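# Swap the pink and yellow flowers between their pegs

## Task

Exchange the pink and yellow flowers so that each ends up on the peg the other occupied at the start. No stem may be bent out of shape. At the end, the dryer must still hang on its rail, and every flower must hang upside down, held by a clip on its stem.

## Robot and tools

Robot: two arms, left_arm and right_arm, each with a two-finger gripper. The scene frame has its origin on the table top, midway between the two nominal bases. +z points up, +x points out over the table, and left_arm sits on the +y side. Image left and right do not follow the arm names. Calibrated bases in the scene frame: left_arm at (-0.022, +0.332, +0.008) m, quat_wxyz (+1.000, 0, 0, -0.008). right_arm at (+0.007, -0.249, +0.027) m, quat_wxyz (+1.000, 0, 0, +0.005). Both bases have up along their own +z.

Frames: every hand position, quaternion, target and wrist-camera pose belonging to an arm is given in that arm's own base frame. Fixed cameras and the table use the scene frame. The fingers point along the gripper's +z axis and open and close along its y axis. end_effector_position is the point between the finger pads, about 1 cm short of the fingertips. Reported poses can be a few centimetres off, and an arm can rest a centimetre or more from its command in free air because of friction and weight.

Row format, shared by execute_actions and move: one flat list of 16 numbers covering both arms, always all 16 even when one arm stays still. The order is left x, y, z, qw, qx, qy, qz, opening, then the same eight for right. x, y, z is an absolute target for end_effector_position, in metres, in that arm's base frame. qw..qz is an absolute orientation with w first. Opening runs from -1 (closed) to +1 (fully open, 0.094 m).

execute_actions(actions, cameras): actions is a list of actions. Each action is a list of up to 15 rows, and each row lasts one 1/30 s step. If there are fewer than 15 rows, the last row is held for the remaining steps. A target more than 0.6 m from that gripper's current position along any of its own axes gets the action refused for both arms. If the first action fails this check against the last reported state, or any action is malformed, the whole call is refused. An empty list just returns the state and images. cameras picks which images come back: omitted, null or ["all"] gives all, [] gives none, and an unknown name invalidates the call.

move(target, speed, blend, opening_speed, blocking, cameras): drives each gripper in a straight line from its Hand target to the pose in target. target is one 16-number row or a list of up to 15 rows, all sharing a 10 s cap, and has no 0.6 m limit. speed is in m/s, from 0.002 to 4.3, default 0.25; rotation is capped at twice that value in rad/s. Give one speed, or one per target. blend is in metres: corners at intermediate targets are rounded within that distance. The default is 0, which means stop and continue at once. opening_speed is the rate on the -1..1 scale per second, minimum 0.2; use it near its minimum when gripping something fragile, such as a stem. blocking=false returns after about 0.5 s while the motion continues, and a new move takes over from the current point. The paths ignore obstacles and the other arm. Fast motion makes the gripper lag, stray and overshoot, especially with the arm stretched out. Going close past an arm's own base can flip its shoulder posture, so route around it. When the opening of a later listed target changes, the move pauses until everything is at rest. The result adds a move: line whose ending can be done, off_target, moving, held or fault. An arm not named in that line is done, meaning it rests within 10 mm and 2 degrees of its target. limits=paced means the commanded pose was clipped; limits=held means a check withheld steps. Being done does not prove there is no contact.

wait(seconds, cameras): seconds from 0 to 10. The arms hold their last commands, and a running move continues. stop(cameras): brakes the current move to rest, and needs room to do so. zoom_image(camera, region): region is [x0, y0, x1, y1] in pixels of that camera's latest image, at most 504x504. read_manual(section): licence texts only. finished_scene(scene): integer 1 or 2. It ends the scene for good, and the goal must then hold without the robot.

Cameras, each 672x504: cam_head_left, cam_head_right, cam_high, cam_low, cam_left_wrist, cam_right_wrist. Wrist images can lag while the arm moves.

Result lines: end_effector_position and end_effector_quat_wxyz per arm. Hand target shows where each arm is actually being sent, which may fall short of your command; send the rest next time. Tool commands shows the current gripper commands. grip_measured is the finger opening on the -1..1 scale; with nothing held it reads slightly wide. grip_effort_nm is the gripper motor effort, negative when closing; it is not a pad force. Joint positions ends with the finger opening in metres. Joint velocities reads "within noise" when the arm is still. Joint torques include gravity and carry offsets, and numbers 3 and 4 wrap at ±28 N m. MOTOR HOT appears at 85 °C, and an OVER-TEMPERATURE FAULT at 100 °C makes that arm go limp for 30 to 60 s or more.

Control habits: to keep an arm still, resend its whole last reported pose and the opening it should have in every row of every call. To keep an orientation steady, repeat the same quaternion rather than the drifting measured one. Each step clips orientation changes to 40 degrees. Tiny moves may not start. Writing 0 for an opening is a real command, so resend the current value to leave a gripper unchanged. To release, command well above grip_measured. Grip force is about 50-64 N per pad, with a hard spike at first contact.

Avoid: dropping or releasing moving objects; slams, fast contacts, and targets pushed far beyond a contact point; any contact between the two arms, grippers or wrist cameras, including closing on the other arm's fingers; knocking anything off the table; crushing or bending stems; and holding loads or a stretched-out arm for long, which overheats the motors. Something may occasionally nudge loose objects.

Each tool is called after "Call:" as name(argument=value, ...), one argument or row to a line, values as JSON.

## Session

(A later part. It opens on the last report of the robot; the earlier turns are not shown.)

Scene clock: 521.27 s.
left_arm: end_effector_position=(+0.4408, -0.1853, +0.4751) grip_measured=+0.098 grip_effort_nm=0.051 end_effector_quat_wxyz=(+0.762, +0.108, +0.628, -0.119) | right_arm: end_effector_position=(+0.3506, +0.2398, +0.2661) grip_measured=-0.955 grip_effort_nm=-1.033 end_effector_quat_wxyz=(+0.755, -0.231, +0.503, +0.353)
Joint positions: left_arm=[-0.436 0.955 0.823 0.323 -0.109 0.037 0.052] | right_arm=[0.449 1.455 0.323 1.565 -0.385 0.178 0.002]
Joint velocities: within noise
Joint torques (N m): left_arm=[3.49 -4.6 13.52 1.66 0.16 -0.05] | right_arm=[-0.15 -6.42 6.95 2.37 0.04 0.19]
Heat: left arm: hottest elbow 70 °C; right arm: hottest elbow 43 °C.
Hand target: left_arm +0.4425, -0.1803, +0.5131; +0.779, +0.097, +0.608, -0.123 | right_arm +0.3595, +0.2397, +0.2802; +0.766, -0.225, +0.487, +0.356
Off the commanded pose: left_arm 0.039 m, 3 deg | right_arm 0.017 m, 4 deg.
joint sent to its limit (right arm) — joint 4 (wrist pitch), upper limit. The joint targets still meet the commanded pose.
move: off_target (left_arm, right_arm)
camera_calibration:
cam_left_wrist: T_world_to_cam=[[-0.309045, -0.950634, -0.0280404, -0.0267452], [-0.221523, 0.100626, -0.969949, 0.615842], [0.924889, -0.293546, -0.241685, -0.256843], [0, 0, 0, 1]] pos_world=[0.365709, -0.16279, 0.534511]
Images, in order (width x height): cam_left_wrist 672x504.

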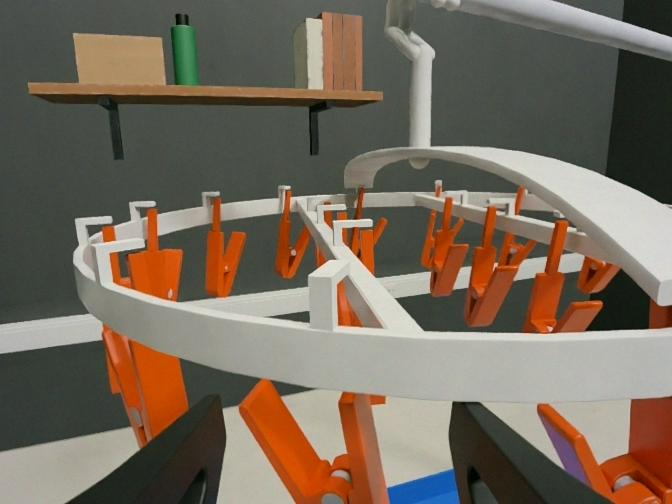

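Call:
move(
  target=[
    [0.445,-0.181,0.498,0.7783,0.0963,0.6081,-0.1233,0.1,0.36,0.24,0.28,0.7707,-0.2224,0.4769,0.3594,-1],
    [0.463,-0.185,0.498,0.7783,0.0963,0.6081,-0.1233,0.1,0.36,0.24,0.28,0.7707,-0.2224,0.4769,0.3594,-1],
  ],
  speed=0.1,
  cameras=["cam_left_wrist"],
)

Scene clock: 526.03 s.
left_arm: end_effector_position=(+0.4576, -0.1886, +0.4579) grip_measured=+0.098 grip_effort_nm=0.046 end_effector_quat_wxyz=(+0.755, +0.110, +0.636, -0.117) | right_arm: end_effector_position=(+0.3506, +0.2398, +0.2661) grip_measured=-0.955 grip_effort_nm=-1.033 end_effector_quat_wxyz=(+0.755, -0.231, +0.503, +0.353)
Joint positions: left_arm=[-0.424 1.009 0.823 0.355 -0.098 0.034 0.052] | right_arm=[0.449 1.455 0.323 1.565 -0.385 0.178 0.002]
Joint velocities: within noise
Joint torques (N m): left_arm=[3.43 -4.95 12.94 2.88 0.15 -0.06] | right_arm=[-0.32 -6.12 6.91 2.33 0.03 0.19]
Heat: left arm: hottest elbow 71 °C; right arm: hottest elbow 43 °C.
Hand target: left_arm +0.4602, -0.1842, +0.4971; +0.778, +0.097, +0.608, -0.123 | right_arm +0.3595, +0.2397, +0.2802; +0.766, -0.225, +0.487, +0.356
Off the commanded pose: left_arm 0.041 m, 4 deg | right_arm 0.017 m, 4 deg.
joint sent to its limit (right arm) — joint 4 (wrist pitch), upper limit. The joint targets still meet the commanded pose.
move: off_target (left_arm, right_arm)
camera_calibration:
cam_left_wrist: T_world_to_cam=[[-0.309172, -0.950534, -0.0299764, -0.0241612], [-0.240638, 0.108687, -0.964511, 0.610972], [0.920058, -0.290986, -0.262337, -0.265363], [0, 0, 0, 1]] pos_world=[0.383702, -0.166588, 0.51895]
Images, in order (width x height): cam_left_wrist 672x504.

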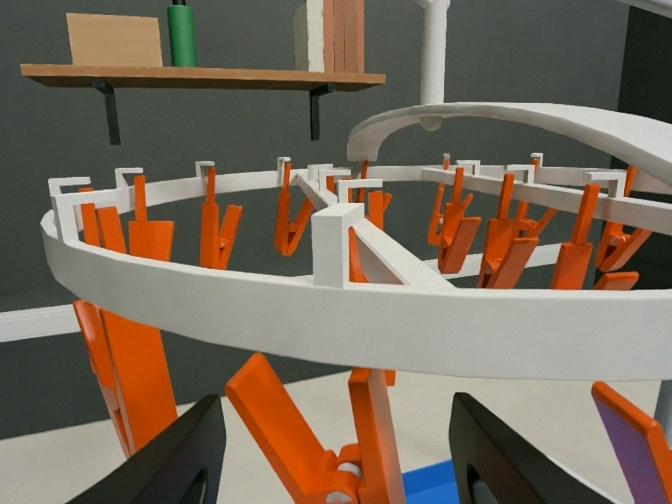

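Call:
move(
  target=[
    [0.463,-0.185,0.508,0.7783,0.0963,0.6081,-0.1233,0.1,0.36,0.24,0.28,0.7707,-0.2224,0.4769,0.3594,-1],
    [0.473,-0.188,0.508,0.7783,0.0963,0.6081,-0.1233,0.1,0.36,0.24,0.28,0.7707,-0.2224,0.4769,0.3594,-1],
  ],
  speed=0.1,
  cameras=["cam_left_wrist"],
)

Scene clock: 537.03 s.
left_arm: end_effector_position=(+0.4652, -0.1908, +0.4709) grip_measured=+0.098 grip_effort_nm=0.051 end_effector_quat_wxyz=(+0.760, +0.108, +0.630, -0.119) | right_arm: end_effector_position=(+0.3506, +0.2398, +0.2661) grip_measured=-0.955 grip_effort_nm=-1.038 end_effector_quat_wxyz=(+0.755, -0.231, +0.503, +0.353)
Joint positions: left_arm=[-0.42 1.029 0.86 0.355 -0.094 0.033 0.052] | right_arm=[0.449 1.455 0.323 1.565 -0.385 0.178 0.002]
Joint velocities: within noise
Joint torques (N m): left_arm=[3.49 -4.78 13.41 2.28 0.15 -0.06] | right_arm=[-0.32 -6.36 6.95 2.3 0.03 0.17]
Heat: left arm: hottest elbow 72 °C; right arm: hottest elbow 42 °C.
Hand target: left_arm +0.4704, -0.1871, +0.5070; +0.778, +0.097, +0.608, -0.123 | right_arm +0.3595, +0.2397, +0.2802; +0.766, -0.225, +0.487, +0.356
Off the commanded pose: left_arm 0.038 m, 4 deg | right_arm 0.017 m, 4 deg.
joint sent to its limit (right arm) — joint 4 (wrist pitch), upper limit. The joint targets still meet the commanded pose.
move: off_target (left_arm, right_arm)
camera_calibration:
cam_left_wrist: T_world_to_cam=[[-0.308958, -0.950674, -0.0276451, -0.0247282], [-0.226316, 0.10172, -0.968728, 0.619575], [0.923756, -0.29304, -0.24658, -0.278999], [0, 0, 0, 1]] pos_world=[0.390307, -0.16829, 0.530721]
Images, in order (width x height): cam_left_wrist 672x504.

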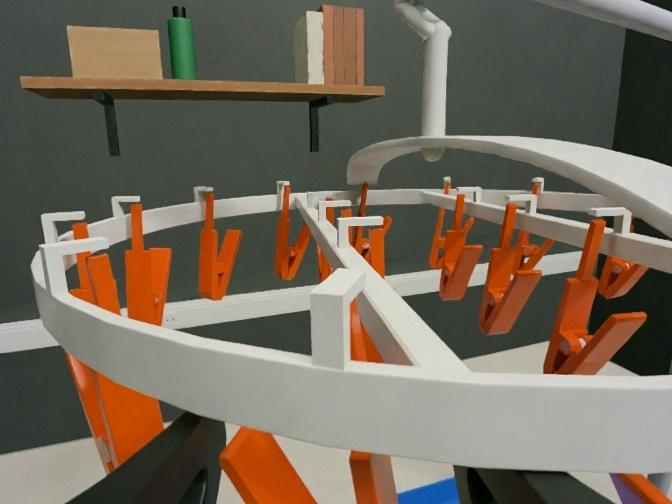

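Call:
move(
  target=[
    [0.473,-0.188,0.502,0.7783,0.0963,0.6081,-0.1233,0.1,0.36,0.24,0.28,0.7707,-0.2224,0.4769,0.3594,-1],
  ],
  speed=0.1,
  cameras=["cam_left_wrist"],
)

Scene clock: 540.73 s.
left_arm: end_effector_position=(+0.4655, -0.1910, +0.4704) grip_measured=+0.098 grip_effort_nm=0.056 end_effector_quat_wxyz=(+0.760, +0.108, +0.630, -0.119) | right_arm: end_effector_position=(+0.3506, +0.2398, +0.2661) grip_measured=-0.955 grip_effort_nm=-1.033 end_effector_quat_wxyz=(+0.755, -0.231, +0.503, +0.353)
Joint positions: left_arm=[-0.42 1.031 0.86 0.355 -0.094 0.033 0.052] | right_arm=[0.449 1.455 0.323 1.565 -0.385 0.178 0.002]
Joint velocities: within noise
Joint torques (N m): left_arm=[3.43 -4.42 12.52 2.93 0.15 -0.06] | right_arm=[-0.38 -6.3 6.91 2.36 0.03 0.18]
Heat: left arm: hottest elbow 74 °C; right arm: hottest elbow 42 °C.
Hand target: left_arm +0.4710, -0.1873, +0.5012; +0.778, +0.097, +0.608, -0.123 | right_arm +0.3595, +0.2397, +0.2802; +0.766, -0.225, +0.487, +0.356
Off the commanded pose: left_arm 0.033 m, 4 deg | right_arm 0.017 m, 4 deg.
joint sent to its limit (right arm) — joint 4 (wrist pitch), upper limit. The joint targets still meet the commanded pose.
move: off_target (left_arm, right_arm)
camera_calibration:
cam_left_wrist: T_world_to_cam=[[-0.309021, -0.950661, -0.0273861, -0.0249193], [-0.227437, 0.101829, -0.968454, 0.619515], [0.92346, -0.293044, -0.247682, -0.27885], [0, 0, 0, 1]] pos_world=[0.390707, -0.16849, 0.530223]
Images, in order (width x height): cam_left_wrist 672x504.

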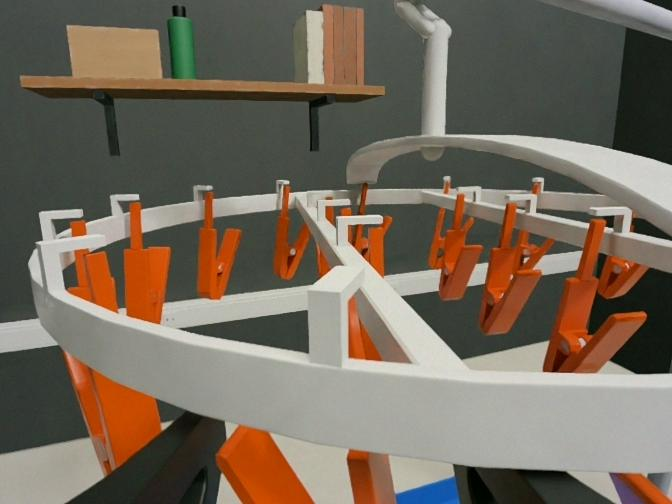

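Call:
move(
  target=[
    [0.473,-0.188,0.496,0.7783,0.0963,0.6081,-0.1233,0.1,0.36,0.24,0.28,0.7707,-0.2224,0.4769,0.3594,-1],
  ],
  speed=0.1,
  cameras=["cam_left_wrist"],
)

Scene clock: 543.10 s.
left_arm: end_effector_position=(+0.4666, -0.1915, +0.4715) grip_measured=+0.098 grip_effort_nm=0.051 end_effector_quat_wxyz=(+0.763, +0.107, +0.626, -0.119) | right_arm: end_effector_position=(+0.3506, +0.2398, +0.2661) grip_measured=-0.955 grip_effort_nm=-1.033 end_effector_quat_wxyz=(+0.755, -0.231, +0.503, +0.353)
Joint positions: left_arm=[-0.42 1.036 0.86 0.371 -0.094 0.033 0.052] | right_arm=[0.449 1.455 0.323 1.565 -0.385 0.178 0.002]
Joint velocities: within noise
Joint torques (N m): left_arm=[3.43 -4.66 11.66 2.93 0.15 -0.06] | right_arm=[-0.21 -6.18 6.98 2.32 0.03 0.19]
Heat: left arm: hottest elbow 74 °C; right arm: hottest elbow 42 °C.
Hand target: left_arm +0.4718, -0.1876, +0.4954; +0.778, +0.097, +0.608, -0.123 | right_arm +0.3595, +0.2397, +0.2802; +0.766, -0.225, +0.487, +0.356
Off the commanded pose: left_arm 0.026 m, 3 deg | right_arm 0.017 m, 4 deg.
joint sent to its limit (right arm) — joint 4 (wrist pitch), upper limit. The joint targets still meet the commanded pose.
move: off_target (left_arm, right_arm)
camera_calibration:
cam_left_wrist: T_world_to_cam=[[-0.308777, -0.950772, -0.0262658, -0.0256224], [-0.218286, 0.0977157, -0.97098, 0.617108], [0.925747, -0.294083, -0.237713, -0.285732], [0, 0, 0, 1]] pos_world=[0.39131, -0.168691, 0.530605]
Images, in order (width x height): cam_left_wrist 672x504.

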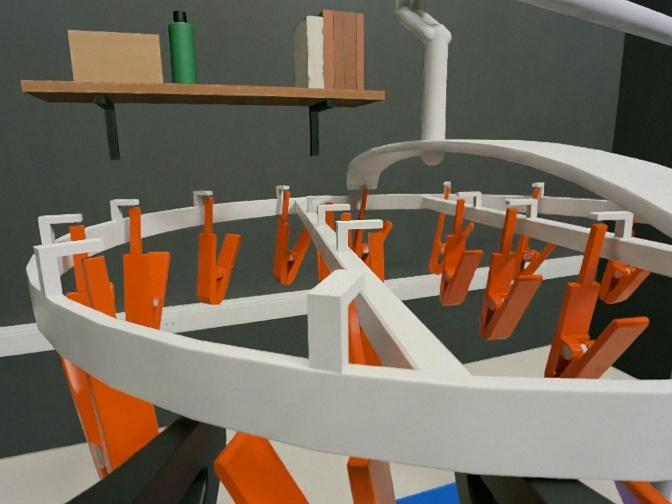

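Call:
move(
  target=[
    [0.474,-0.188,0.487,0.7783,0.0963,0.6081,-0.1233,0.1,0.36,0.24,0.28,0.7707,-0.2224,0.4769,0.3594,-1],
  ],
  speed=0.1,
  cameras=["cam_left_wrist"],
)

Scene clock: 545.27 s.
left_arm: end_effector_position=(+0.4685, -0.1919, +0.4734) grip_measured=+0.098 grip_effort_nm=0.056 end_effector_quat_wxyz=(+0.768, +0.105, +0.620, -0.121) | right_arm: end_effector_position=(+0.3506, +0.2398, +0.2661) grip_measured=-0.955 grip_effort_nm=-1.028 end_effector_quat_wxyz=(+0.755, -0.231, +0.503, +0.353)
Joint positions: left_arm=[-0.419 1.046 0.86 0.397 -0.093 0.032 0.052] | right_arm=[0.449 1.455 0.323 1.565 -0.385 0.178 0.002]
Joint velocities: within noise
Joint torques (N m): left_arm=[3.37 -4.78 10.43 2.81 0.15 -0.06] | right_arm=[-0.32 -6.42 6.95 2.37 0.04 0.19]
Heat: left arm: hottest elbow 74 °C; right arm: hottest elbow 42 °C.
Hand target: left_arm +0.4734, -0.1879, +0.4868; +0.778, +0.096, +0.608, -0.123 | right_arm +0.3595, +0.2397, +0.2802; +0.766, -0.225, +0.487, +0.356
Off the commanded pose: left_arm 0.015 m, 2 deg | right_arm 0.017 m, 4 deg.
joint sent to its limit (right arm) — joint 4 (wrist pitch), upper limit. The joint targets still meet the commanded pose.
move: off_target (left_arm, right_arm)
camera_calibration:
cam_left_wrist: T_world_to_cam=[[-0.308406, -0.950942, -0.0243739, -0.026512], [-0.203088, 0.0908536, -0.974936, 0.612745], [0.929323, -0.295726, -0.221145, -0.296939], [0, 0, 0, 1]] pos_world=[0.392217, -0.168694, 0.531074]
Images, in order (width x height): cam_left_wrist 672x504.

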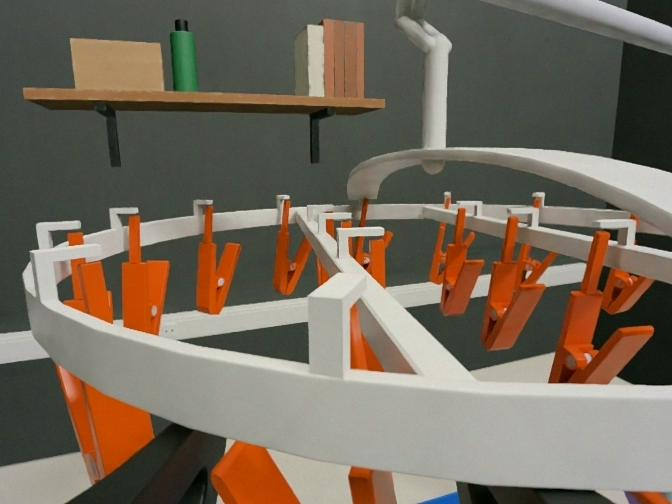

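Call:
move(
  target=[
    [0.474,-0.188,0.473,0.7783,0.0963,0.6081,-0.1233,0.1,0.36,0.24,0.28,0.7707,-0.2224,0.4769,0.3594,-1],
  ],
  speed=0.1,
  cameras=["cam_left_wrist"],
)

Scene clock: 549.03 s.
left_arm: end_effector_position=(+0.4693, -0.1921, +0.4719) grip_measured=+0.098 grip_effort_nm=0.056 end_effector_quat_wxyz=(+0.774, +0.103, +0.612, -0.122) | right_arm: end_effector_position=(+0.3506, +0.2398, +0.2661) grip_measured=-0.955 grip_effort_nm=-1.033 end_effector_quat_wxyz=(+0.755, -0.231, +0.503, +0.353)
Joint positions: left_arm=[-0.419 1.055 0.85 0.437 -0.093 0.032 0.052] | right_arm=[0.449 1.455 0.323 1.565 -0.385 0.178 0.002]
Joint velocities: within noise
Joint torques (N m): left_arm=[3.43 -4.89 8.95 2.85 0.15 -0.06] | right_arm=[-0.03 -6.12 6.97 2.29 0.03 0.17]
Heat: left arm: hottest elbow 74 °C; right arm: hottest elbow 42 °C.
Hand target: left_arm +0.4739, -0.1880, +0.4730; +0.778, +0.096, +0.608, -0.123 | right_arm +0.3595, +0.2397, +0.2802; +0.766, -0.225, +0.487, +0.356
Off the commanded pose: left_arm 0.006 m, 1 deg | right_arm 0.017 m, 4 deg.
joint sent to its limit (right arm) — joint 4 (wrist pitch), upper limit. The joint targets still meet the commanded pose.
move: off_target (right_arm)
camera_calibration:
cam_left_wrist: T_world_to_cam=[[-0.308098, -0.951101, -0.0219565, -0.0278825], [-0.185402, 0.0826634, -0.97918, 0.603656], [0.933114, -0.297612, -0.201804, -0.30939], [0, 0, 0, 1]] pos_world=[0.392025, -0.168498, 0.528039]
Images, in order (width x height): cam_left_wrist 672x504.

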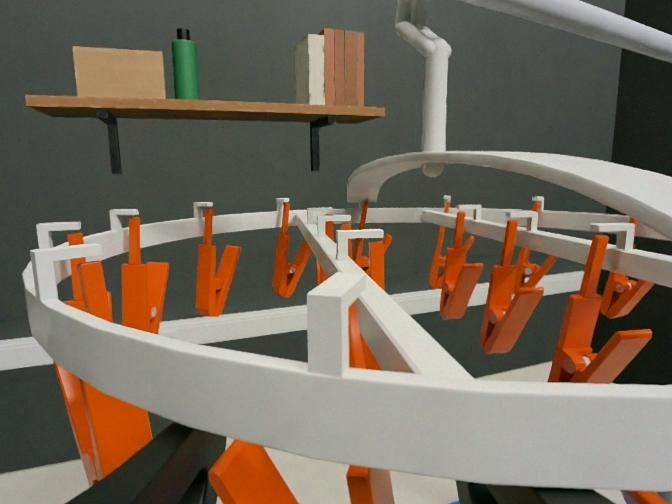

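Call:
move(
  target=[
    [0.475,-0.188,0.462,0.7783,0.0963,0.6081,-0.1233,0.1,0.36,0.24,0.28,0.7707,-0.2224,0.4769,0.3594,-1],
  ],
  speed=0.1,
  cameras=["cam_left_wrist"],
)

Scene clock: 551.80 s.
left_arm: end_effector_position=(+0.4705, -0.1921, +0.4609) grip_measured=+0.098 grip_effort_nm=0.051 end_effector_quat_wxyz=(+0.774, +0.103, +0.612, -0.122) | right_arm: end_effector_position=(+0.3506, +0.2398, +0.2661) grip_measured=-0.955 grip_effort_nm=-1.033 end_effector_quat_wxyz=(+0.755, -0.231, +0.503, +0.353)
Joint positions: left_arm=[-0.418 1.066 0.827 0.47 -0.092 0.032 0.052] | right_arm=[0.449 1.455 0.323 1.565 -0.385 0.178 0.002]
Joint velocities: within noise
Joint torques (N m): left_arm=[3.37 -5.01 8.92 2.92 0.16 -0.06] | right_arm=[-0.32 -6.18 6.94 2.29 0.04 0.18]
Heat: left arm: hottest elbow 74 °C; right arm: hottest elbow 42 °C.
Hand target: left_arm +0.4749, -0.1879, +0.4620; +0.778, +0.096, +0.608, -0.123 | right_arm +0.3595, +0.2397, +0.2802; +0.766, -0.225, +0.487, +0.356
Off the commanded pose: left_arm 0.006 m, 1 deg | right_arm 0.017 m, 4 deg.
joint sent to its limit (right arm) — joint 4 (wrist pitch), upper limit. The joint targets still meet the commanded pose.
move: off_target (right_arm)
camera_calibration:
cam_left_wrist: T_world_to_cam=[[-0.307641, -0.951245, -0.0221471, -0.0279553], [-0.185394, 0.0827556, -0.979173, 0.593125], [0.933266, -0.297128, -0.201814, -0.312733], [0, 0, 0, 1]] pos_world=[0.393225, -0.168599, 0.517039]
Images, in order (width x height): cam_left_wrist 672x504.

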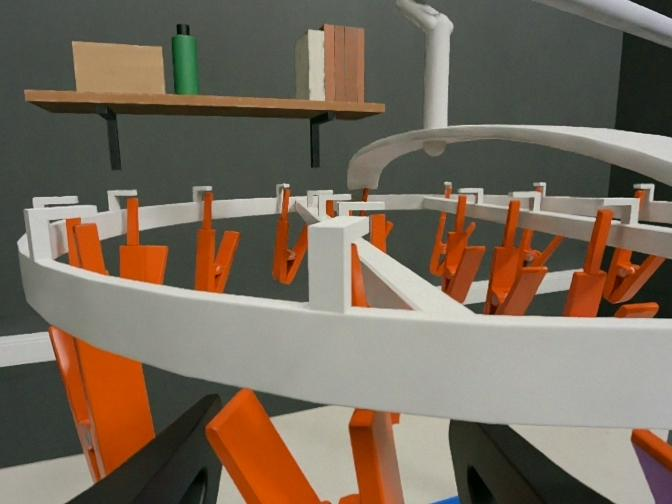

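Call:
move(
  target=[
    [0.476,-0.184,0.462,0.7783,0.0963,0.6081,-0.1233,0.1,0.36,0.24,0.28,0.7707,-0.2224,0.4769,0.3594,-1],
    [0.476,-0.184,0.462,0.7783,0.0963,0.6081,-0.1233,-0.95,0.36,0.24,0.28,0.7707,-0.2224,0.4769,0.3594,-1],
  ],
  speed=0.1,
  opening_speed=0.6,
  cameras=["cam_left_wrist","cam_right_wrist"],
)

Scene clock: 557.93 s.
left_arm: end_effector_position=(+0.4722, -0.1883, +0.4610) grip_measured=-0.584 grip_effort_nm=-1.057 end_effector_quat_wxyz=(+0.774, +0.103, +0.612, -0.123) | right_arm: end_effector_position=(+0.3506, +0.2398, +0.2661) grip_measured=-0.955 grip_effort_nm=-1.033 end_effector_quat_wxyz=(+0.755, -0.231, +0.503, +0.353)
Joint positions: left_arm=[-0.406 1.066 0.827 0.471 -0.08 0.029 0.02] | right_arm=[0.449 1.455 0.323 1.565 -0.385 0.178 0.002]
Joint velocities: within noise
Joint torques (N m): left_arm=[3.43 -5.13 8.84 2.86 0.14 -0.06] | right_arm=[-0.26 -6.36 6.97 2.37 0.03 0.17]
Heat: left arm: hottest elbow 72 °C; right arm: hottest elbow 42 °C.
Hand target: left_arm +0.4759, -0.1839, +0.4621; +0.778, +0.096, +0.608, -0.123 | right_arm +0.3595, +0.2397, +0.2802; +0.766, -0.225, +0.487, +0.356
Off the commanded pose: left_arm 0.006 m, 1 deg | right_arm 0.017 m, 4 deg.
joint sent to its limit (right arm) — joint 4 (wrist pitch), upper limit. The joint targets still meet the commanded pose.
move: off_target (right_arm)
camera_calibration:
cam_left_wrist: T_world_to_cam=[[-0.307754, -0.951224, -0.0214727, -0.0240518], [-0.185006, 0.0819628, -0.979313, 0.592985], [0.933306, -0.297415, -0.201206, -0.313425], [0, 0, 0, 1]] pos_world=[0.394825, -0.164699, 0.517138]
cam_right_wrist: T_world_to_cam=[[0.766065, -0.64275, 0.00397956, -0.11655], [-0.0162703, -0.0255805, -0.99954, 0.319029], [0.642557, 0.765649, -0.0300541, -0.313957], [0, 0, 0, 1]] pos_world=[0.296211, 0.17363, 0.30991]
Images, in order (width x height): cam_left_wrist 672x504, cam_right_wrist 672x504.

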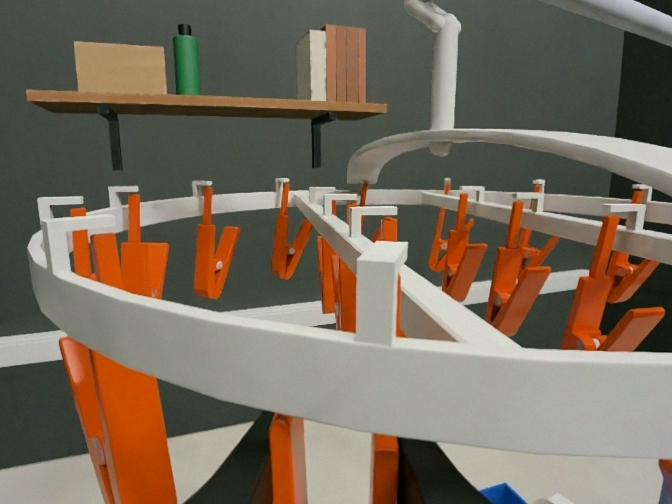

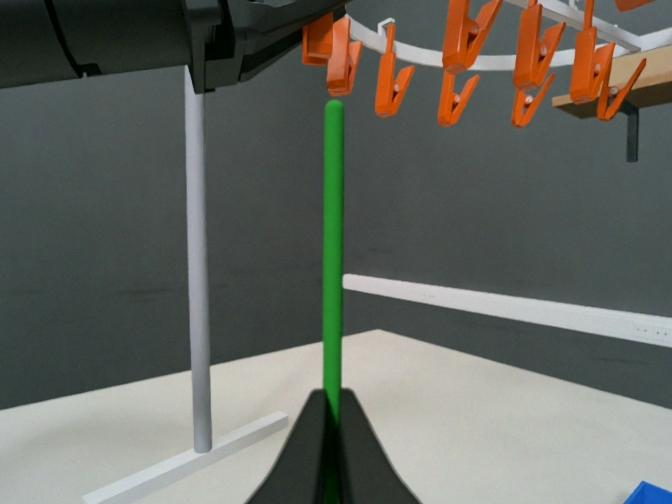

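Call:
zoom_image(
  camera="cam_right_wrist",
  region=[230, 0, 430, 150],
)

Scaled by 2.520 from the camera's 672x504 image, which has a finer 960x720 frame.

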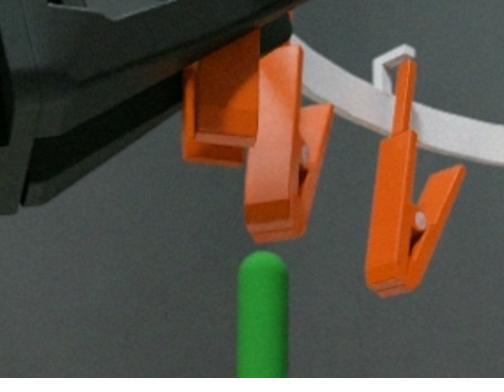

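Call:
move(
  target=[
    [0.476,-0.184,0.462,0.7783,0.0963,0.6081,-0.1233,-0.95,0.41,0.330,0.297,0.7707,-0.2224,0.4769,0.3594,-1],
  ],
  speed=0.12,
  cameras=["cam_right_wrist"],
)

Scene clock: 566.50 s.
left_arm: end_effector_position=(+0.4722, -0.1883, +0.4610) grip_measured=-0.584 grip_effort_nm=-1.067 end_effector_quat_wxyz=(+0.774, +0.103, +0.612, -0.123) | right_arm: end_effector_position=(+0.4022, +0.3198, +0.2882) grip_measured=-0.955 grip_effort_nm=-1.028 end_effector_quat_wxyz=(+0.764, -0.218, +0.488, +0.362)
Joint positions: left_arm=[-0.406 1.066 0.827 0.471 -0.08 0.029 0.02] | right_arm=[0.591 1.59 0.567 1.481 -0.246 0.141 0.002]
Joint velocities: within noise
Joint torques (N m): left_arm=[3.43 -5.13 8.83 2.86 0.14 -0.05] | right_arm=[1.32 -9.47 8.14 1.33 0.16 -0.11]
Heat: left arm: hottest elbow 71 °C; right arm: hottest elbow 42 °C.
Hand target: left_arm +0.4759, -0.1839, +0.4621; +0.778, +0.096, +0.608, -0.123 | right_arm +0.4094, +0.3296, +0.2971; +0.771, -0.222, +0.477, +0.360
Off the commanded pose: left_arm 0.006 m, 1 deg | right_arm 0.016 m, 2 deg.
move: off_target (right_arm)
camera_calibration:
cam_right_wrist: T_world_to_cam=[[0.767191, -0.641357, -0.00894313, -0.101997], [0.00283913, 0.0173381, -0.999846, 0.322723], [0.641413, 0.767047, 0.0151225, -0.420744], [0, 0, 0, 1]] pos_world=[0.347205, 0.251718, 0.328123]
Images, in order (width x height): cam_right_wrist 672x504.

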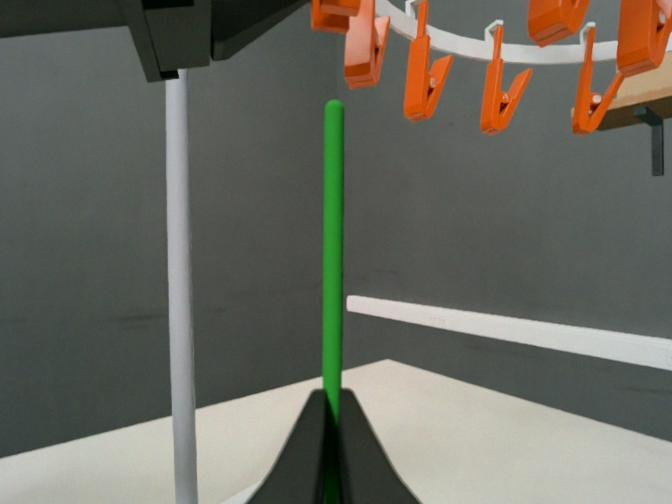

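Call:
move(
  target=[
    [0.476,-0.184,0.462,0.7783,0.0963,0.6081,-0.1233,-0.95,0.434,0.358,0.317,0.7707,-0.2224,0.4769,0.3594,-1],
  ],
  speed=0.1,
  cameras=["cam_right_wrist","cam_left_wrist"],
)

Scene clock: 569.80 s.
left_arm: end_effector_position=(+0.4722, -0.1883, +0.4610) grip_measured=-0.584 grip_effort_nm=-1.067 end_effector_quat_wxyz=(+0.774, +0.103, +0.612, -0.123) | right_arm: end_effector_position=(+0.4268, +0.3468, +0.3059) grip_measured=-0.955 grip_effort_nm=-1.038 end_effector_quat_wxyz=(+0.763, -0.219, +0.489, +0.361)
Joint positions: left_arm=[-0.406 1.066 0.827 0.471 -0.08 0.029 0.02] | right_arm=[0.613 1.605 0.675 1.382 -0.225 0.13 0.002]
Joint velocities: within noise
Joint torques (N m): left_arm=[3.37 -5.13 8.83 2.88 0.14 -0.06] | right_arm=[1.26 -10.75 9.05 1.39 0.15 -0.11]
Heat: left arm: hottest elbow 70 °C; right arm: hottest elbow 42 °C.
Hand target: left_arm +0.4759, -0.1839, +0.4621; +0.778, +0.096, +0.608, -0.123 | right_arm +0.4332, +0.3575, +0.3169; +0.771, -0.222, +0.477, +0.359
Off the commanded pose: left_arm 0.006 m, 1 deg | right_arm 0.017 m, 2 deg.
move: off_target (right_arm)
camera_calibration:
cam_left_wrist: T_world_to_cam=[[-0.307754, -0.951224, -0.0214727, -0.0240518], [-0.185006, 0.0819628, -0.979313, 0.592985], [0.933306, -0.297415, -0.201206, -0.313425], [0, 0, 0, 1]] pos_world=[0.394825, -0.164699, 0.517138]
cam_right_wrist: T_world_to_cam=[[0.766348, -0.642363, -0.0089874, -0.102656], [0.000515066, 0.0146042, -0.999893, 0.341819], [0.642425, 0.766262, 0.0115227, -0.456569], [0, 0, 0, 1]] pos_world=[0.371806, 0.278917, 0.346121]
Images, in order (width x height): cam_left_wrist 672x504, cam_right_wrist 672x504.

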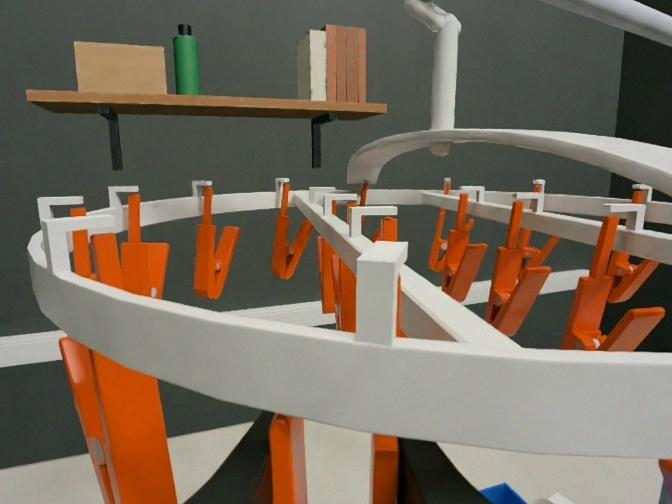

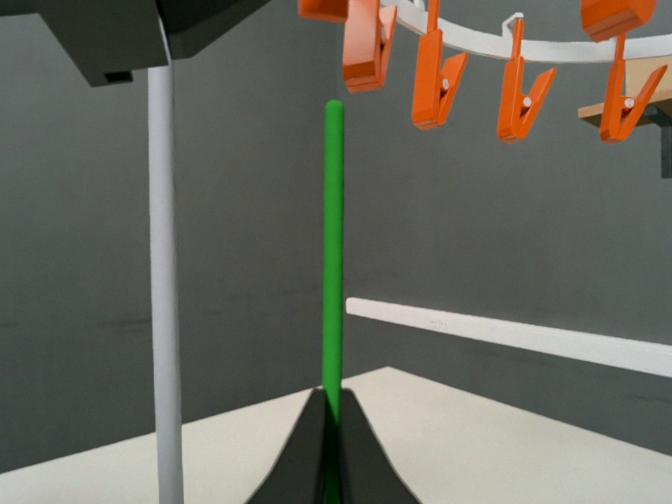

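Call:
move(
  target=[
    [0.476,-0.184,0.462,0.7783,0.0963,0.6081,-0.1233,-0.95,0.440,0.371,0.334,0.7707,-0.2224,0.4769,0.3594,-1],
  ],
  speed=0.1,
  cameras=["cam_right_wrist"],
)

Call:
zoom_image(
  camera="cam_right_wrist",
  region=[230, 0, 430, 150],
)

Scene clock: 575.00 s.
left_arm: end_effector_position=(+0.4722, -0.1883, +0.4610) grip_measured=-0.584 grip_effort_nm=-1.062 end_effector_quat_wxyz=(+0.774, +0.103, +0.612, -0.123) | right_arm: end_effector_position=(+0.4354, +0.3611, +0.3123) grip_measured=-0.955 grip_effort_nm=-1.033 end_effector_quat_wxyz=(+0.758, -0.220, +0.497, +0.360)
Joint positions: left_arm=[-0.406 1.066 0.827 0.471 -0.08 0.029 0.02] | right_arm=[0.63 1.605 0.72 1.317 -0.21 0.122 0.002]
Joint velocities: within noise
Joint torques (N m): left_arm=[3.37 -5.19 8.83 2.86 0.14 -0.06] | right_arm=[1.38 -12.86 9.43 1.43 0.15 -0.12]
Heat: left arm: hottest elbow 70 °C; right arm: hottest elbow 42 °C.
Hand target: left_arm +0.4759, -0.1839, +0.4621; +0.778, +0.096, +0.608, -0.123 | right_arm +0.4390, +0.3701, +0.3341; +0.771, -0.222, +0.477, +0.360
Off the commanded pose: left_arm 0.006 m, 1 deg | right_arm 0.024 m, 3 deg.
move: off_target (right_arm)
camera_calibration:
cam_right_wrist: T_world_to_cam=[[0.766048, -0.642648, -0.0131707, -0.0984506], [-0.014026, 0.003773, -0.999895, 0.358203], [0.64263, 0.766152, -0.00612349, -0.467715], [0, 0, 0, 1]] pos_world=[0.38101, 0.29372, 0.354005]
Images, in order (width x height): cam_right_wrist 672x504.

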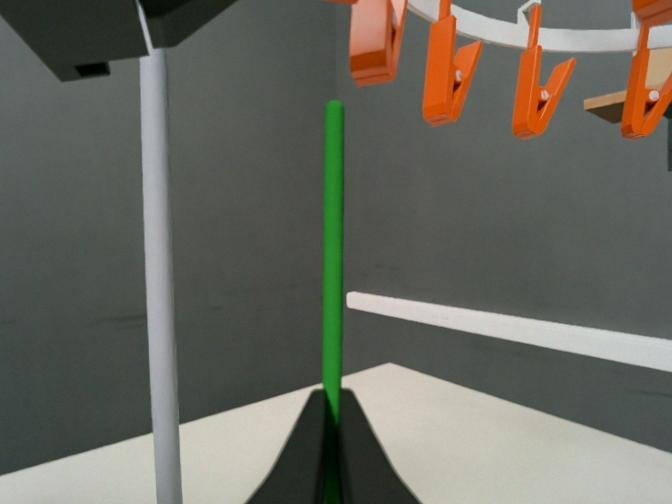

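Scaled by 2.520 from the camera's 672x504 image, which has a finer 960x720 frame.

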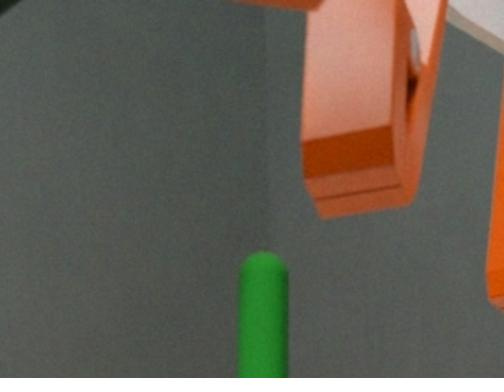

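Call:
move(
  target=[
    [0.476,-0.184,0.462,0.7783,0.0963,0.6081,-0.1233,-0.95,0.440,0.370,0.350,0.7707,-0.2224,0.4769,0.3594,-1],
  ],
  speed=0.06,
  cameras=["cam_right_wrist"],
)

Call:
zoom_image(
  camera="cam_right_wrist",
  region=[230, 0, 430, 150],
)

Scene clock: 578.73 s.
left_arm: end_effector_position=(+0.4722, -0.1883, +0.4610) grip_measured=-0.584 grip_effort_nm=-1.062 end_effector_quat_wxyz=(+0.774, +0.103, +0.612, -0.123) | right_arm: end_effector_position=(+0.4359, +0.3615, +0.3253) grip_measured=-0.955 grip_effort_nm=-1.033 end_effector_quat_wxyz=(+0.757, -0.221, +0.498, +0.360)
Joint positions: left_arm=[-0.406 1.066 0.827 0.471 -0.08 0.029 0.02] | right_arm=[0.63 1.57 0.731 1.267 -0.21 0.121 0.002]
Joint velocities: within noise
Joint torques (N m): left_arm=[3.37 -5.07 8.81 2.88 0.14 -0.05] | right_arm=[1.03 -13.22 9.81 1.43 0.07 -0.1]
Heat: left arm: hottest elbow 69 °C; right arm: hottest elbow 42 °C.
Hand target: left_arm +0.4759, -0.1839, +0.4621; +0.778, +0.096, +0.608, -0.123 | right_arm +0.4389, +0.3691, +0.3499; +0.771, -0.222, +0.477, +0.359
Off the commanded pose: left_arm 0.006 m, 1 deg | right_arm 0.026 m, 3 deg.
move: off_target (right_arm)
camera_calibration:
cam_right_wrist: T_world_to_cam=[[0.765826, -0.642906, -0.0135241, -0.0981225], [-0.0169285, 0.000867743, -0.999856, 0.373554], [0.642825, 0.765945, -0.0102189, -0.466912], [0, 0, 0, 1]] pos_world=[0.381611, 0.294221, 0.367402]
Images, in order (width x height): cam_right_wrist 672x504.

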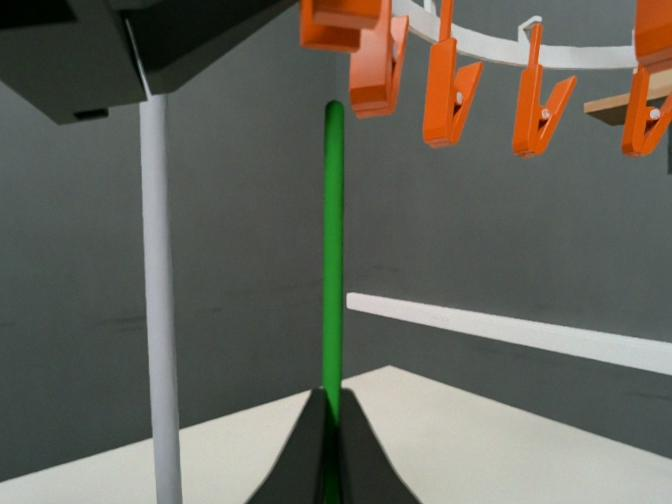

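Scaled by 2.520 from the camera's 672x504 image, which has a finer 960x720 frame.

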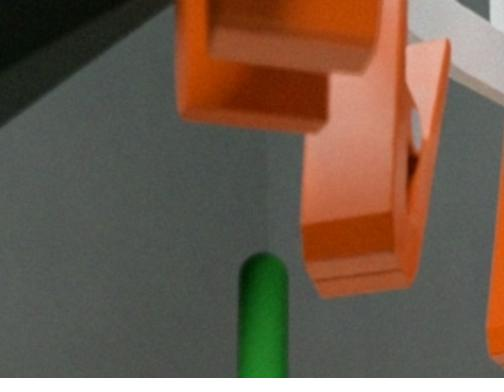

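Call:
move(
  target=[
    [0.476,-0.184,0.462,0.7783,0.0963,0.6081,-0.1233,-0.95,0.447,0.376,0.358,0.7707,-0.2224,0.4769,0.3594,-1],
  ],
  speed=0.06,
  cameras=["cam_right_wrist"],
)

Call:
zoom_image(
  camera="cam_right_wrist",
  region=[230, 0, 430, 150],
)

Scene clock: 584.07 s.
left_arm: end_effector_position=(+0.4722, -0.1883, +0.4610) grip_measured=-0.584 grip_effort_nm=-1.067 end_effector_quat_wxyz=(+0.774, +0.103, +0.612, -0.123) | right_arm: end_effector_position=(+0.4428, +0.3665, +0.3333) grip_measured=-0.955 grip_effort_nm=-1.038 end_effector_quat_wxyz=(+0.758, -0.221, +0.498, +0.360)
Joint positions: left_arm=[-0.406 1.066 0.827 0.471 -0.08 0.029 0.02] | right_arm=[0.63 1.57 0.761 1.237 -0.21 0.121 0.002]
Joint velocities: within noise
Joint torques (N m): left_arm=[3.43 -5.13 8.83 2.86 0.14 -0.06] | right_arm=[1.49 -13.1 10.15 1.54 0.13 -0.11]
Heat: left arm: hottest elbow 68 °C; right arm: hottest elbow 43 °C.
Hand target: left_arm +0.4759, -0.1839, +0.4621; +0.778, +0.096, +0.608, -0.123 | right_arm +0.4458, +0.3750, +0.3579; +0.771, -0.222, +0.477, +0.359
Off the commanded pose: left_arm 0.006 m, 1 deg | right_arm 0.027 m, 3 deg.
move: off_target (right_arm)
camera_calibration:
cam_right_wrist: T_world_to_cam=[[0.765832, -0.642901, -0.0134119, -0.100129], [-0.0165864, 0.00110079, -0.999862, 0.381465], [0.642827, 0.765948, -0.00982039, -0.475246], [0, 0, 0, 1]] pos_world=[0.388511, 0.299221, 0.375402]
Images, in order (width x height): cam_right_wrist 672x504.

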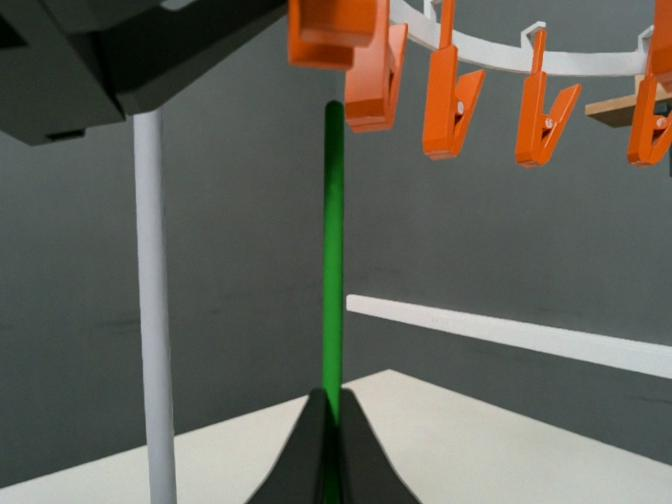

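Scaled by 2.520 from the camera's 672x504 image, which has a finer 960x720 frame.

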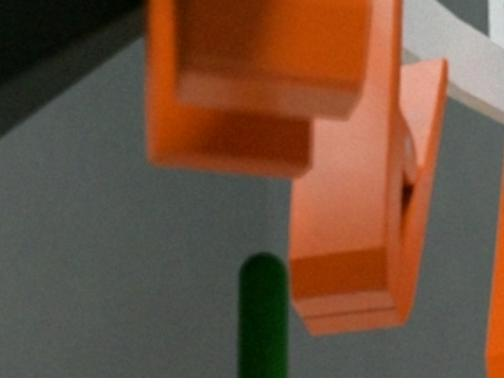

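Call:
move(
  target=[
    [0.476,-0.184,0.462,0.7783,0.0963,0.6081,-0.1233,-0.95,0.446,0.377,0.369,0.7707,-0.2224,0.4769,0.3594,-1],
  ],
  speed=0.04,
  cameras=["cam_right_wrist"],
)

Call:
zoom_image(
  camera="cam_right_wrist",
  region=[230, 0, 430, 150],
)

Scene clock: 588.20 s.
left_arm: end_effector_position=(+0.4722, -0.1883, +0.4610) grip_measured=-0.584 grip_effort_nm=-1.072 end_effector_quat_wxyz=(+0.774, +0.103, +0.612, -0.123) | right_arm: end_effector_position=(+0.4431, +0.3678, +0.3413) grip_measured=-0.955 grip_effort_nm=-1.033 end_effector_quat_wxyz=(+0.756, -0.221, +0.500, +0.359)
Joint positions: left_arm=[-0.406 1.066 0.827 0.471 -0.08 0.029 0.02] | right_arm=[0.632 1.551 0.771 1.203 -0.208 0.12 0.002]
Joint velocities: within noise
Joint torques (N m): left_arm=[3.37 -5.13 8.81 2.88 0.14 -0.06] | right_arm=[1.44 -13.45 10.36 1.4 0.14 -0.1]
Heat: left arm: hottest elbow 68 °C; right arm: hottest elbow 43 °C.
Hand target: left_arm +0.4759, -0.1839, +0.4621; +0.778, +0.096, +0.608, -0.123 | right_arm +0.4447, +0.3759, +0.3688; +0.771, -0.222, +0.477, +0.359
Off the commanded pose: left_arm 0.006 m, 1 deg | right_arm 0.029 m, 3 deg.
move: off_target (right_arm)
camera_calibration:
cam_right_wrist: T_world_to_cam=[[0.765444, -0.643328, -0.0150123, -0.098532], [-0.0207573, -0.00136716, -0.999784, 0.392098], [0.643168, 0.765589, -0.0144003, -0.474763], [0, 0, 0, 1]] pos_world=[0.388912, 0.300621, 0.383698]
Images, in order (width x height): cam_right_wrist 672x504.

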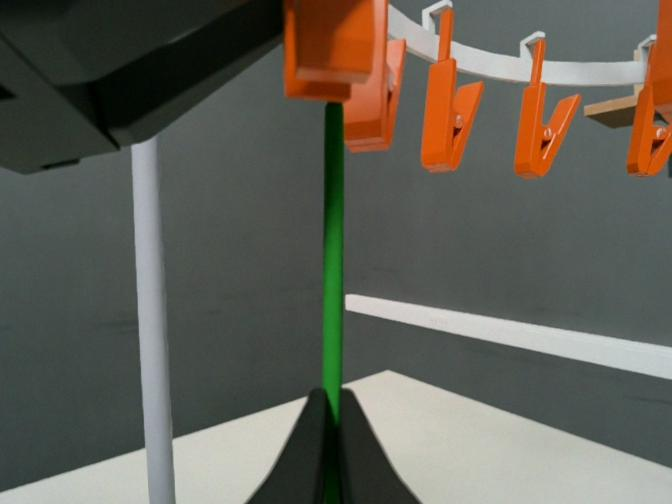

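Scaled by 2.520 from the camera's 672x504 image, which has a finer 960x720 frame.

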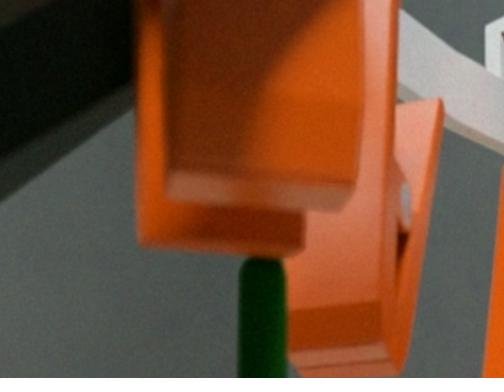

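Call:
move(
  target=[
    [0.476,-0.184,0.462,0.7783,0.0963,0.6081,-0.1233,-0.95,0.442,0.377,0.378,0.7707,-0.2224,0.4769,0.3594,-1],
  ],
  speed=0.04,
  cameras=["cam_right_wrist"],
)

Call:
zoom_image(
  camera="cam_right_wrist",
  region=[230, 0, 430, 150],
)

Scene clock: 591.50 s.
left_arm: end_effector_position=(+0.4722, -0.1884, +0.4610) grip_measured=-0.585 grip_effort_nm=-1.057 end_effector_quat_wxyz=(+0.774, +0.103, +0.612, -0.123) | right_arm: end_effector_position=(+0.4401, +0.3686, +0.3473) grip_measured=-0.955 grip_effort_nm=-1.033 end_effector_quat_wxyz=(+0.755, -0.221, +0.502, +0.359)
Joint positions: left_arm=[-0.406 1.066 0.827 0.471 -0.08 0.029 0.02] | right_arm=[0.638 1.529 0.771 1.176 -0.203 0.118 0.002]
Joint velocities: within noise
Joint torques (N m): left_arm=[3.37 -5.13 8.83 2.85 0.12 -0.06] | right_arm=[1.32 -13.51 10.47 1.52 0.15 -0.11]
Heat: left arm: hottest elbow 68 °C; right arm: hottest elbow 43 °C.
Hand target: left_arm +0.4759, -0.1839, +0.4621; +0.778, +0.096, +0.608, -0.123 | right_arm +0.4406, +0.3758, +0.3777; +0.771, -0.222, +0.477, +0.359
Off the commanded pose: left_arm 0.006 m, 1 deg | right_arm 0.032 m, 3 deg.
move: off_target (right_arm)
camera_calibration:
cam_right_wrist: T_world_to_cam=[[0.765595, -0.643119, -0.0161769, -0.0953793], [-0.0249182, -0.00451796, -0.999679, 0.401051], [0.64284, 0.765753, -0.0194843, -0.471498], [0, 0, 0, 1]] pos_world=[0.386113, 0.301522, 0.390193]
Images, in order (width x height): cam_right_wrist 672x504.

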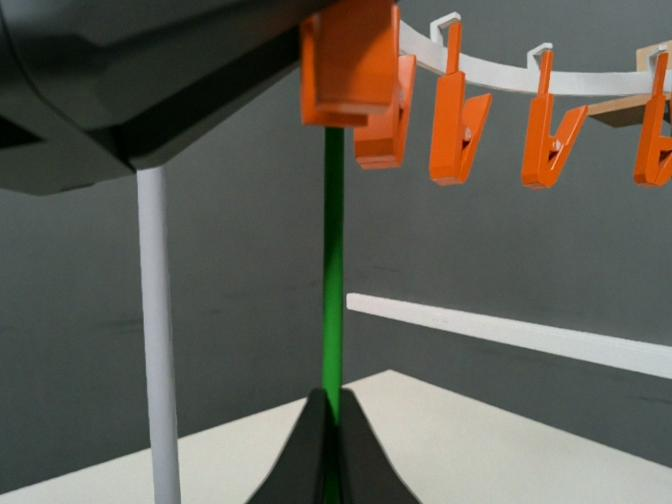

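Scaled by 2.520 from the camera's 672x504 image, which has a finer 960x720 frame.

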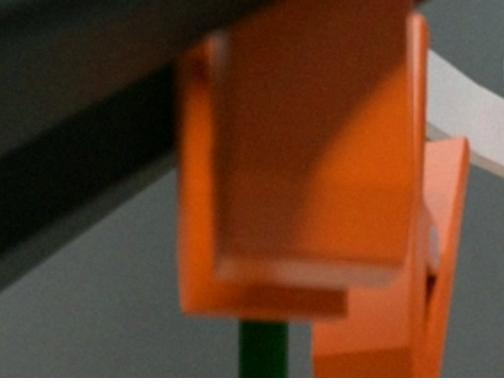

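Call:
move(
  target=[
    [0.476,-0.184,0.462,0.7783,0.0963,0.6081,-0.1233,-0.95,0.442,0.377,0.352,0.7707,-0.2224,0.4769,0.3594,-1],
    [0.476,-0.184,0.462,0.7783,0.0963,0.6081,-0.1233,-0.95,0.438,0.369,0.352,0.7707,-0.2224,0.4769,0.3594,-1],
  ],
  speed=0.06,
  cameras=["cam_right_wrist"],
)

Call:
zoom_image(
  camera="cam_right_wrist",
  region=[230, 0, 430, 150],
)

Scene clock: 595.53 s.
left_arm: end_effector_position=(+0.4721, -0.1885, +0.4610) grip_measured=-0.585 grip_effort_nm=-1.062 end_effector_quat_wxyz=(+0.774, +0.103, +0.612, -0.123) | right_arm: end_effector_position=(+0.4394, +0.3691, +0.3453) grip_measured=-0.955 grip_effort_nm=-1.028 end_effector_quat_wxyz=(+0.763, -0.221, +0.489, +0.362)
Joint positions: left_arm=[-0.406 1.066 0.827 0.471 -0.079 0.028 0.02] | right_arm=[0.638 1.555 0.771 1.233 -0.206 0.117 0.002]
Joint velocities: within noise
Joint torques (N m): left_arm=[3.37 -5.13 8.81 2.86 0.1 -0.05] | right_arm=[0.62 -12.63 7.15 2.5 -0.03 -0.08]
Heat: left arm: hottest elbow 67 °C; right arm: hottest elbow 44 °C.
Hand target: left_arm +0.4759, -0.1839, +0.4621; +0.778, +0.096, +0.608, -0.123 | right_arm +0.4380, +0.3689, +0.3520; +0.771, -0.222, +0.477, +0.359
Off the commanded pose: left_arm 0.006 m, 1 deg | right_arm 0.007 m, 2 deg.
move: done
camera_calibration:
cam_right_wrist: T_world_to_cam=[[0.768158, -0.640225, -0.00668242, -0.0999347], [0.00132821, 0.0120305, -0.999927, 0.38146], [0.640259, 0.768093, 0.0100916, -0.481441], [0, 0, 0, 1]] pos_world=[0.384506, 0.301222, 0.385623]
Images, in order (width x height): cam_right_wrist 672x504.

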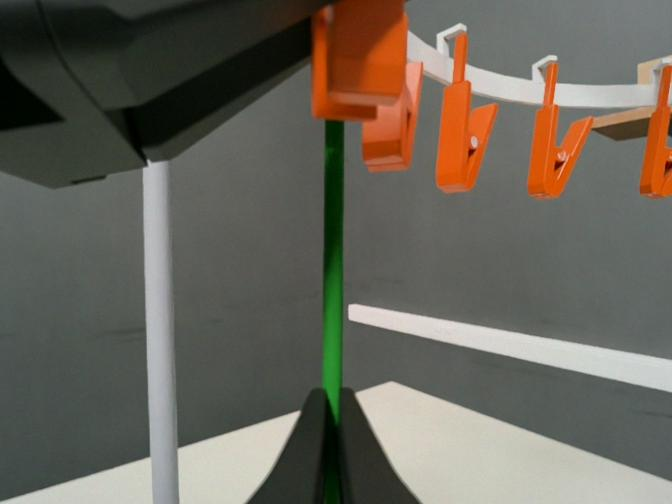

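Scaled by 2.520 from the camera's 672x504 image, which has a finer 960x720 frame.

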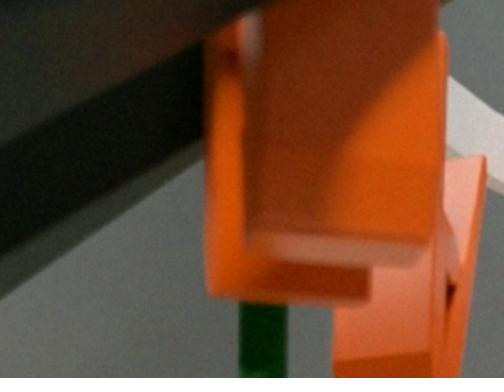

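Call:
move(
  target=[
    [0.476,-0.184,0.462,0.7783,0.0963,0.6081,-0.1233,-0.95,0.439,0.370,0.332,0.7707,-0.2224,0.4769,0.3594,-1],
    [0.476,-0.184,0.462,0.7783,0.0963,0.6081,-0.1233,-0.95,0.437,0.360,0.332,0.7707,-0.2224,0.4769,0.3594,-1],
  ],
  speed=0.06,
  cameras=["cam_right_wrist"],
)

Call:
zoom_image(
  camera="cam_right_wrist",
  region=[230, 0, 430, 150],
)

Scene clock: 600.30 s.
left_arm: end_effector_position=(+0.4720, -0.1886, +0.4612) grip_measured=-0.585 grip_effort_nm=-1.067 end_effector_quat_wxyz=(+0.775, +0.103, +0.612, -0.124) | right_arm: end_effector_position=(+0.4359, +0.3660, +0.3336) grip_measured=-0.955 grip_effort_nm=-1.033 end_effector_quat_wxyz=(+0.767, -0.223, +0.479, +0.364)
Joint positions: left_arm=[-0.406 1.066 0.827 0.471 -0.078 0.027 0.02] | right_arm=[0.633 1.587 0.751 1.305 -0.221 0.117 0.002]
Joint velocities: within noise
Joint torques (N m): left_arm=[3.37 -5.13 8.83 2.84 0.07 -0.04] | right_arm=[-0.38 -12.4 5.79 2.35 -0.01 -0.01]
Heat: left arm: hottest elbow 67 °C; right arm: hottest elbow 43 °C.
Hand target: left_arm +0.4759, -0.1839, +0.4621; +0.778, +0.096, +0.608, -0.123 | right_arm +0.4369, +0.3601, +0.3322; +0.771, -0.222, +0.477, +0.359
Off the commanded pose: left_arm 0.006 m, 1 deg | right_arm 0.006 m, 1 deg.
move: done
camera_calibration:
cam_right_wrist: T_world_to_cam=[[0.773062, -0.634317, 0.00418285, -0.10734], [0.0211516, 0.0191866, -0.999592, 0.358436], [0.633978, 0.772835, 0.0282492, -0.481725], [0, 0, 0, 1]] pos_world=[0.380802, 0.297329, 0.372347]
Images, in order (width x height): cam_right_wrist 672x504.

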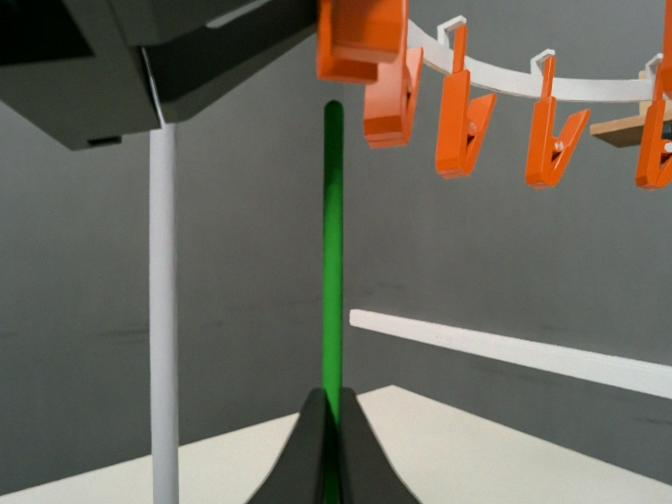

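Scaled by 2.520 from the camera's 672x504 image, which has a finer 960x720 frame.

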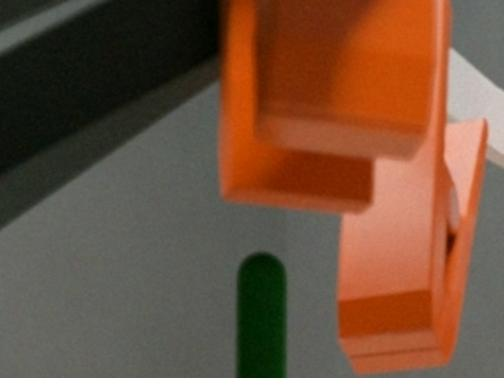

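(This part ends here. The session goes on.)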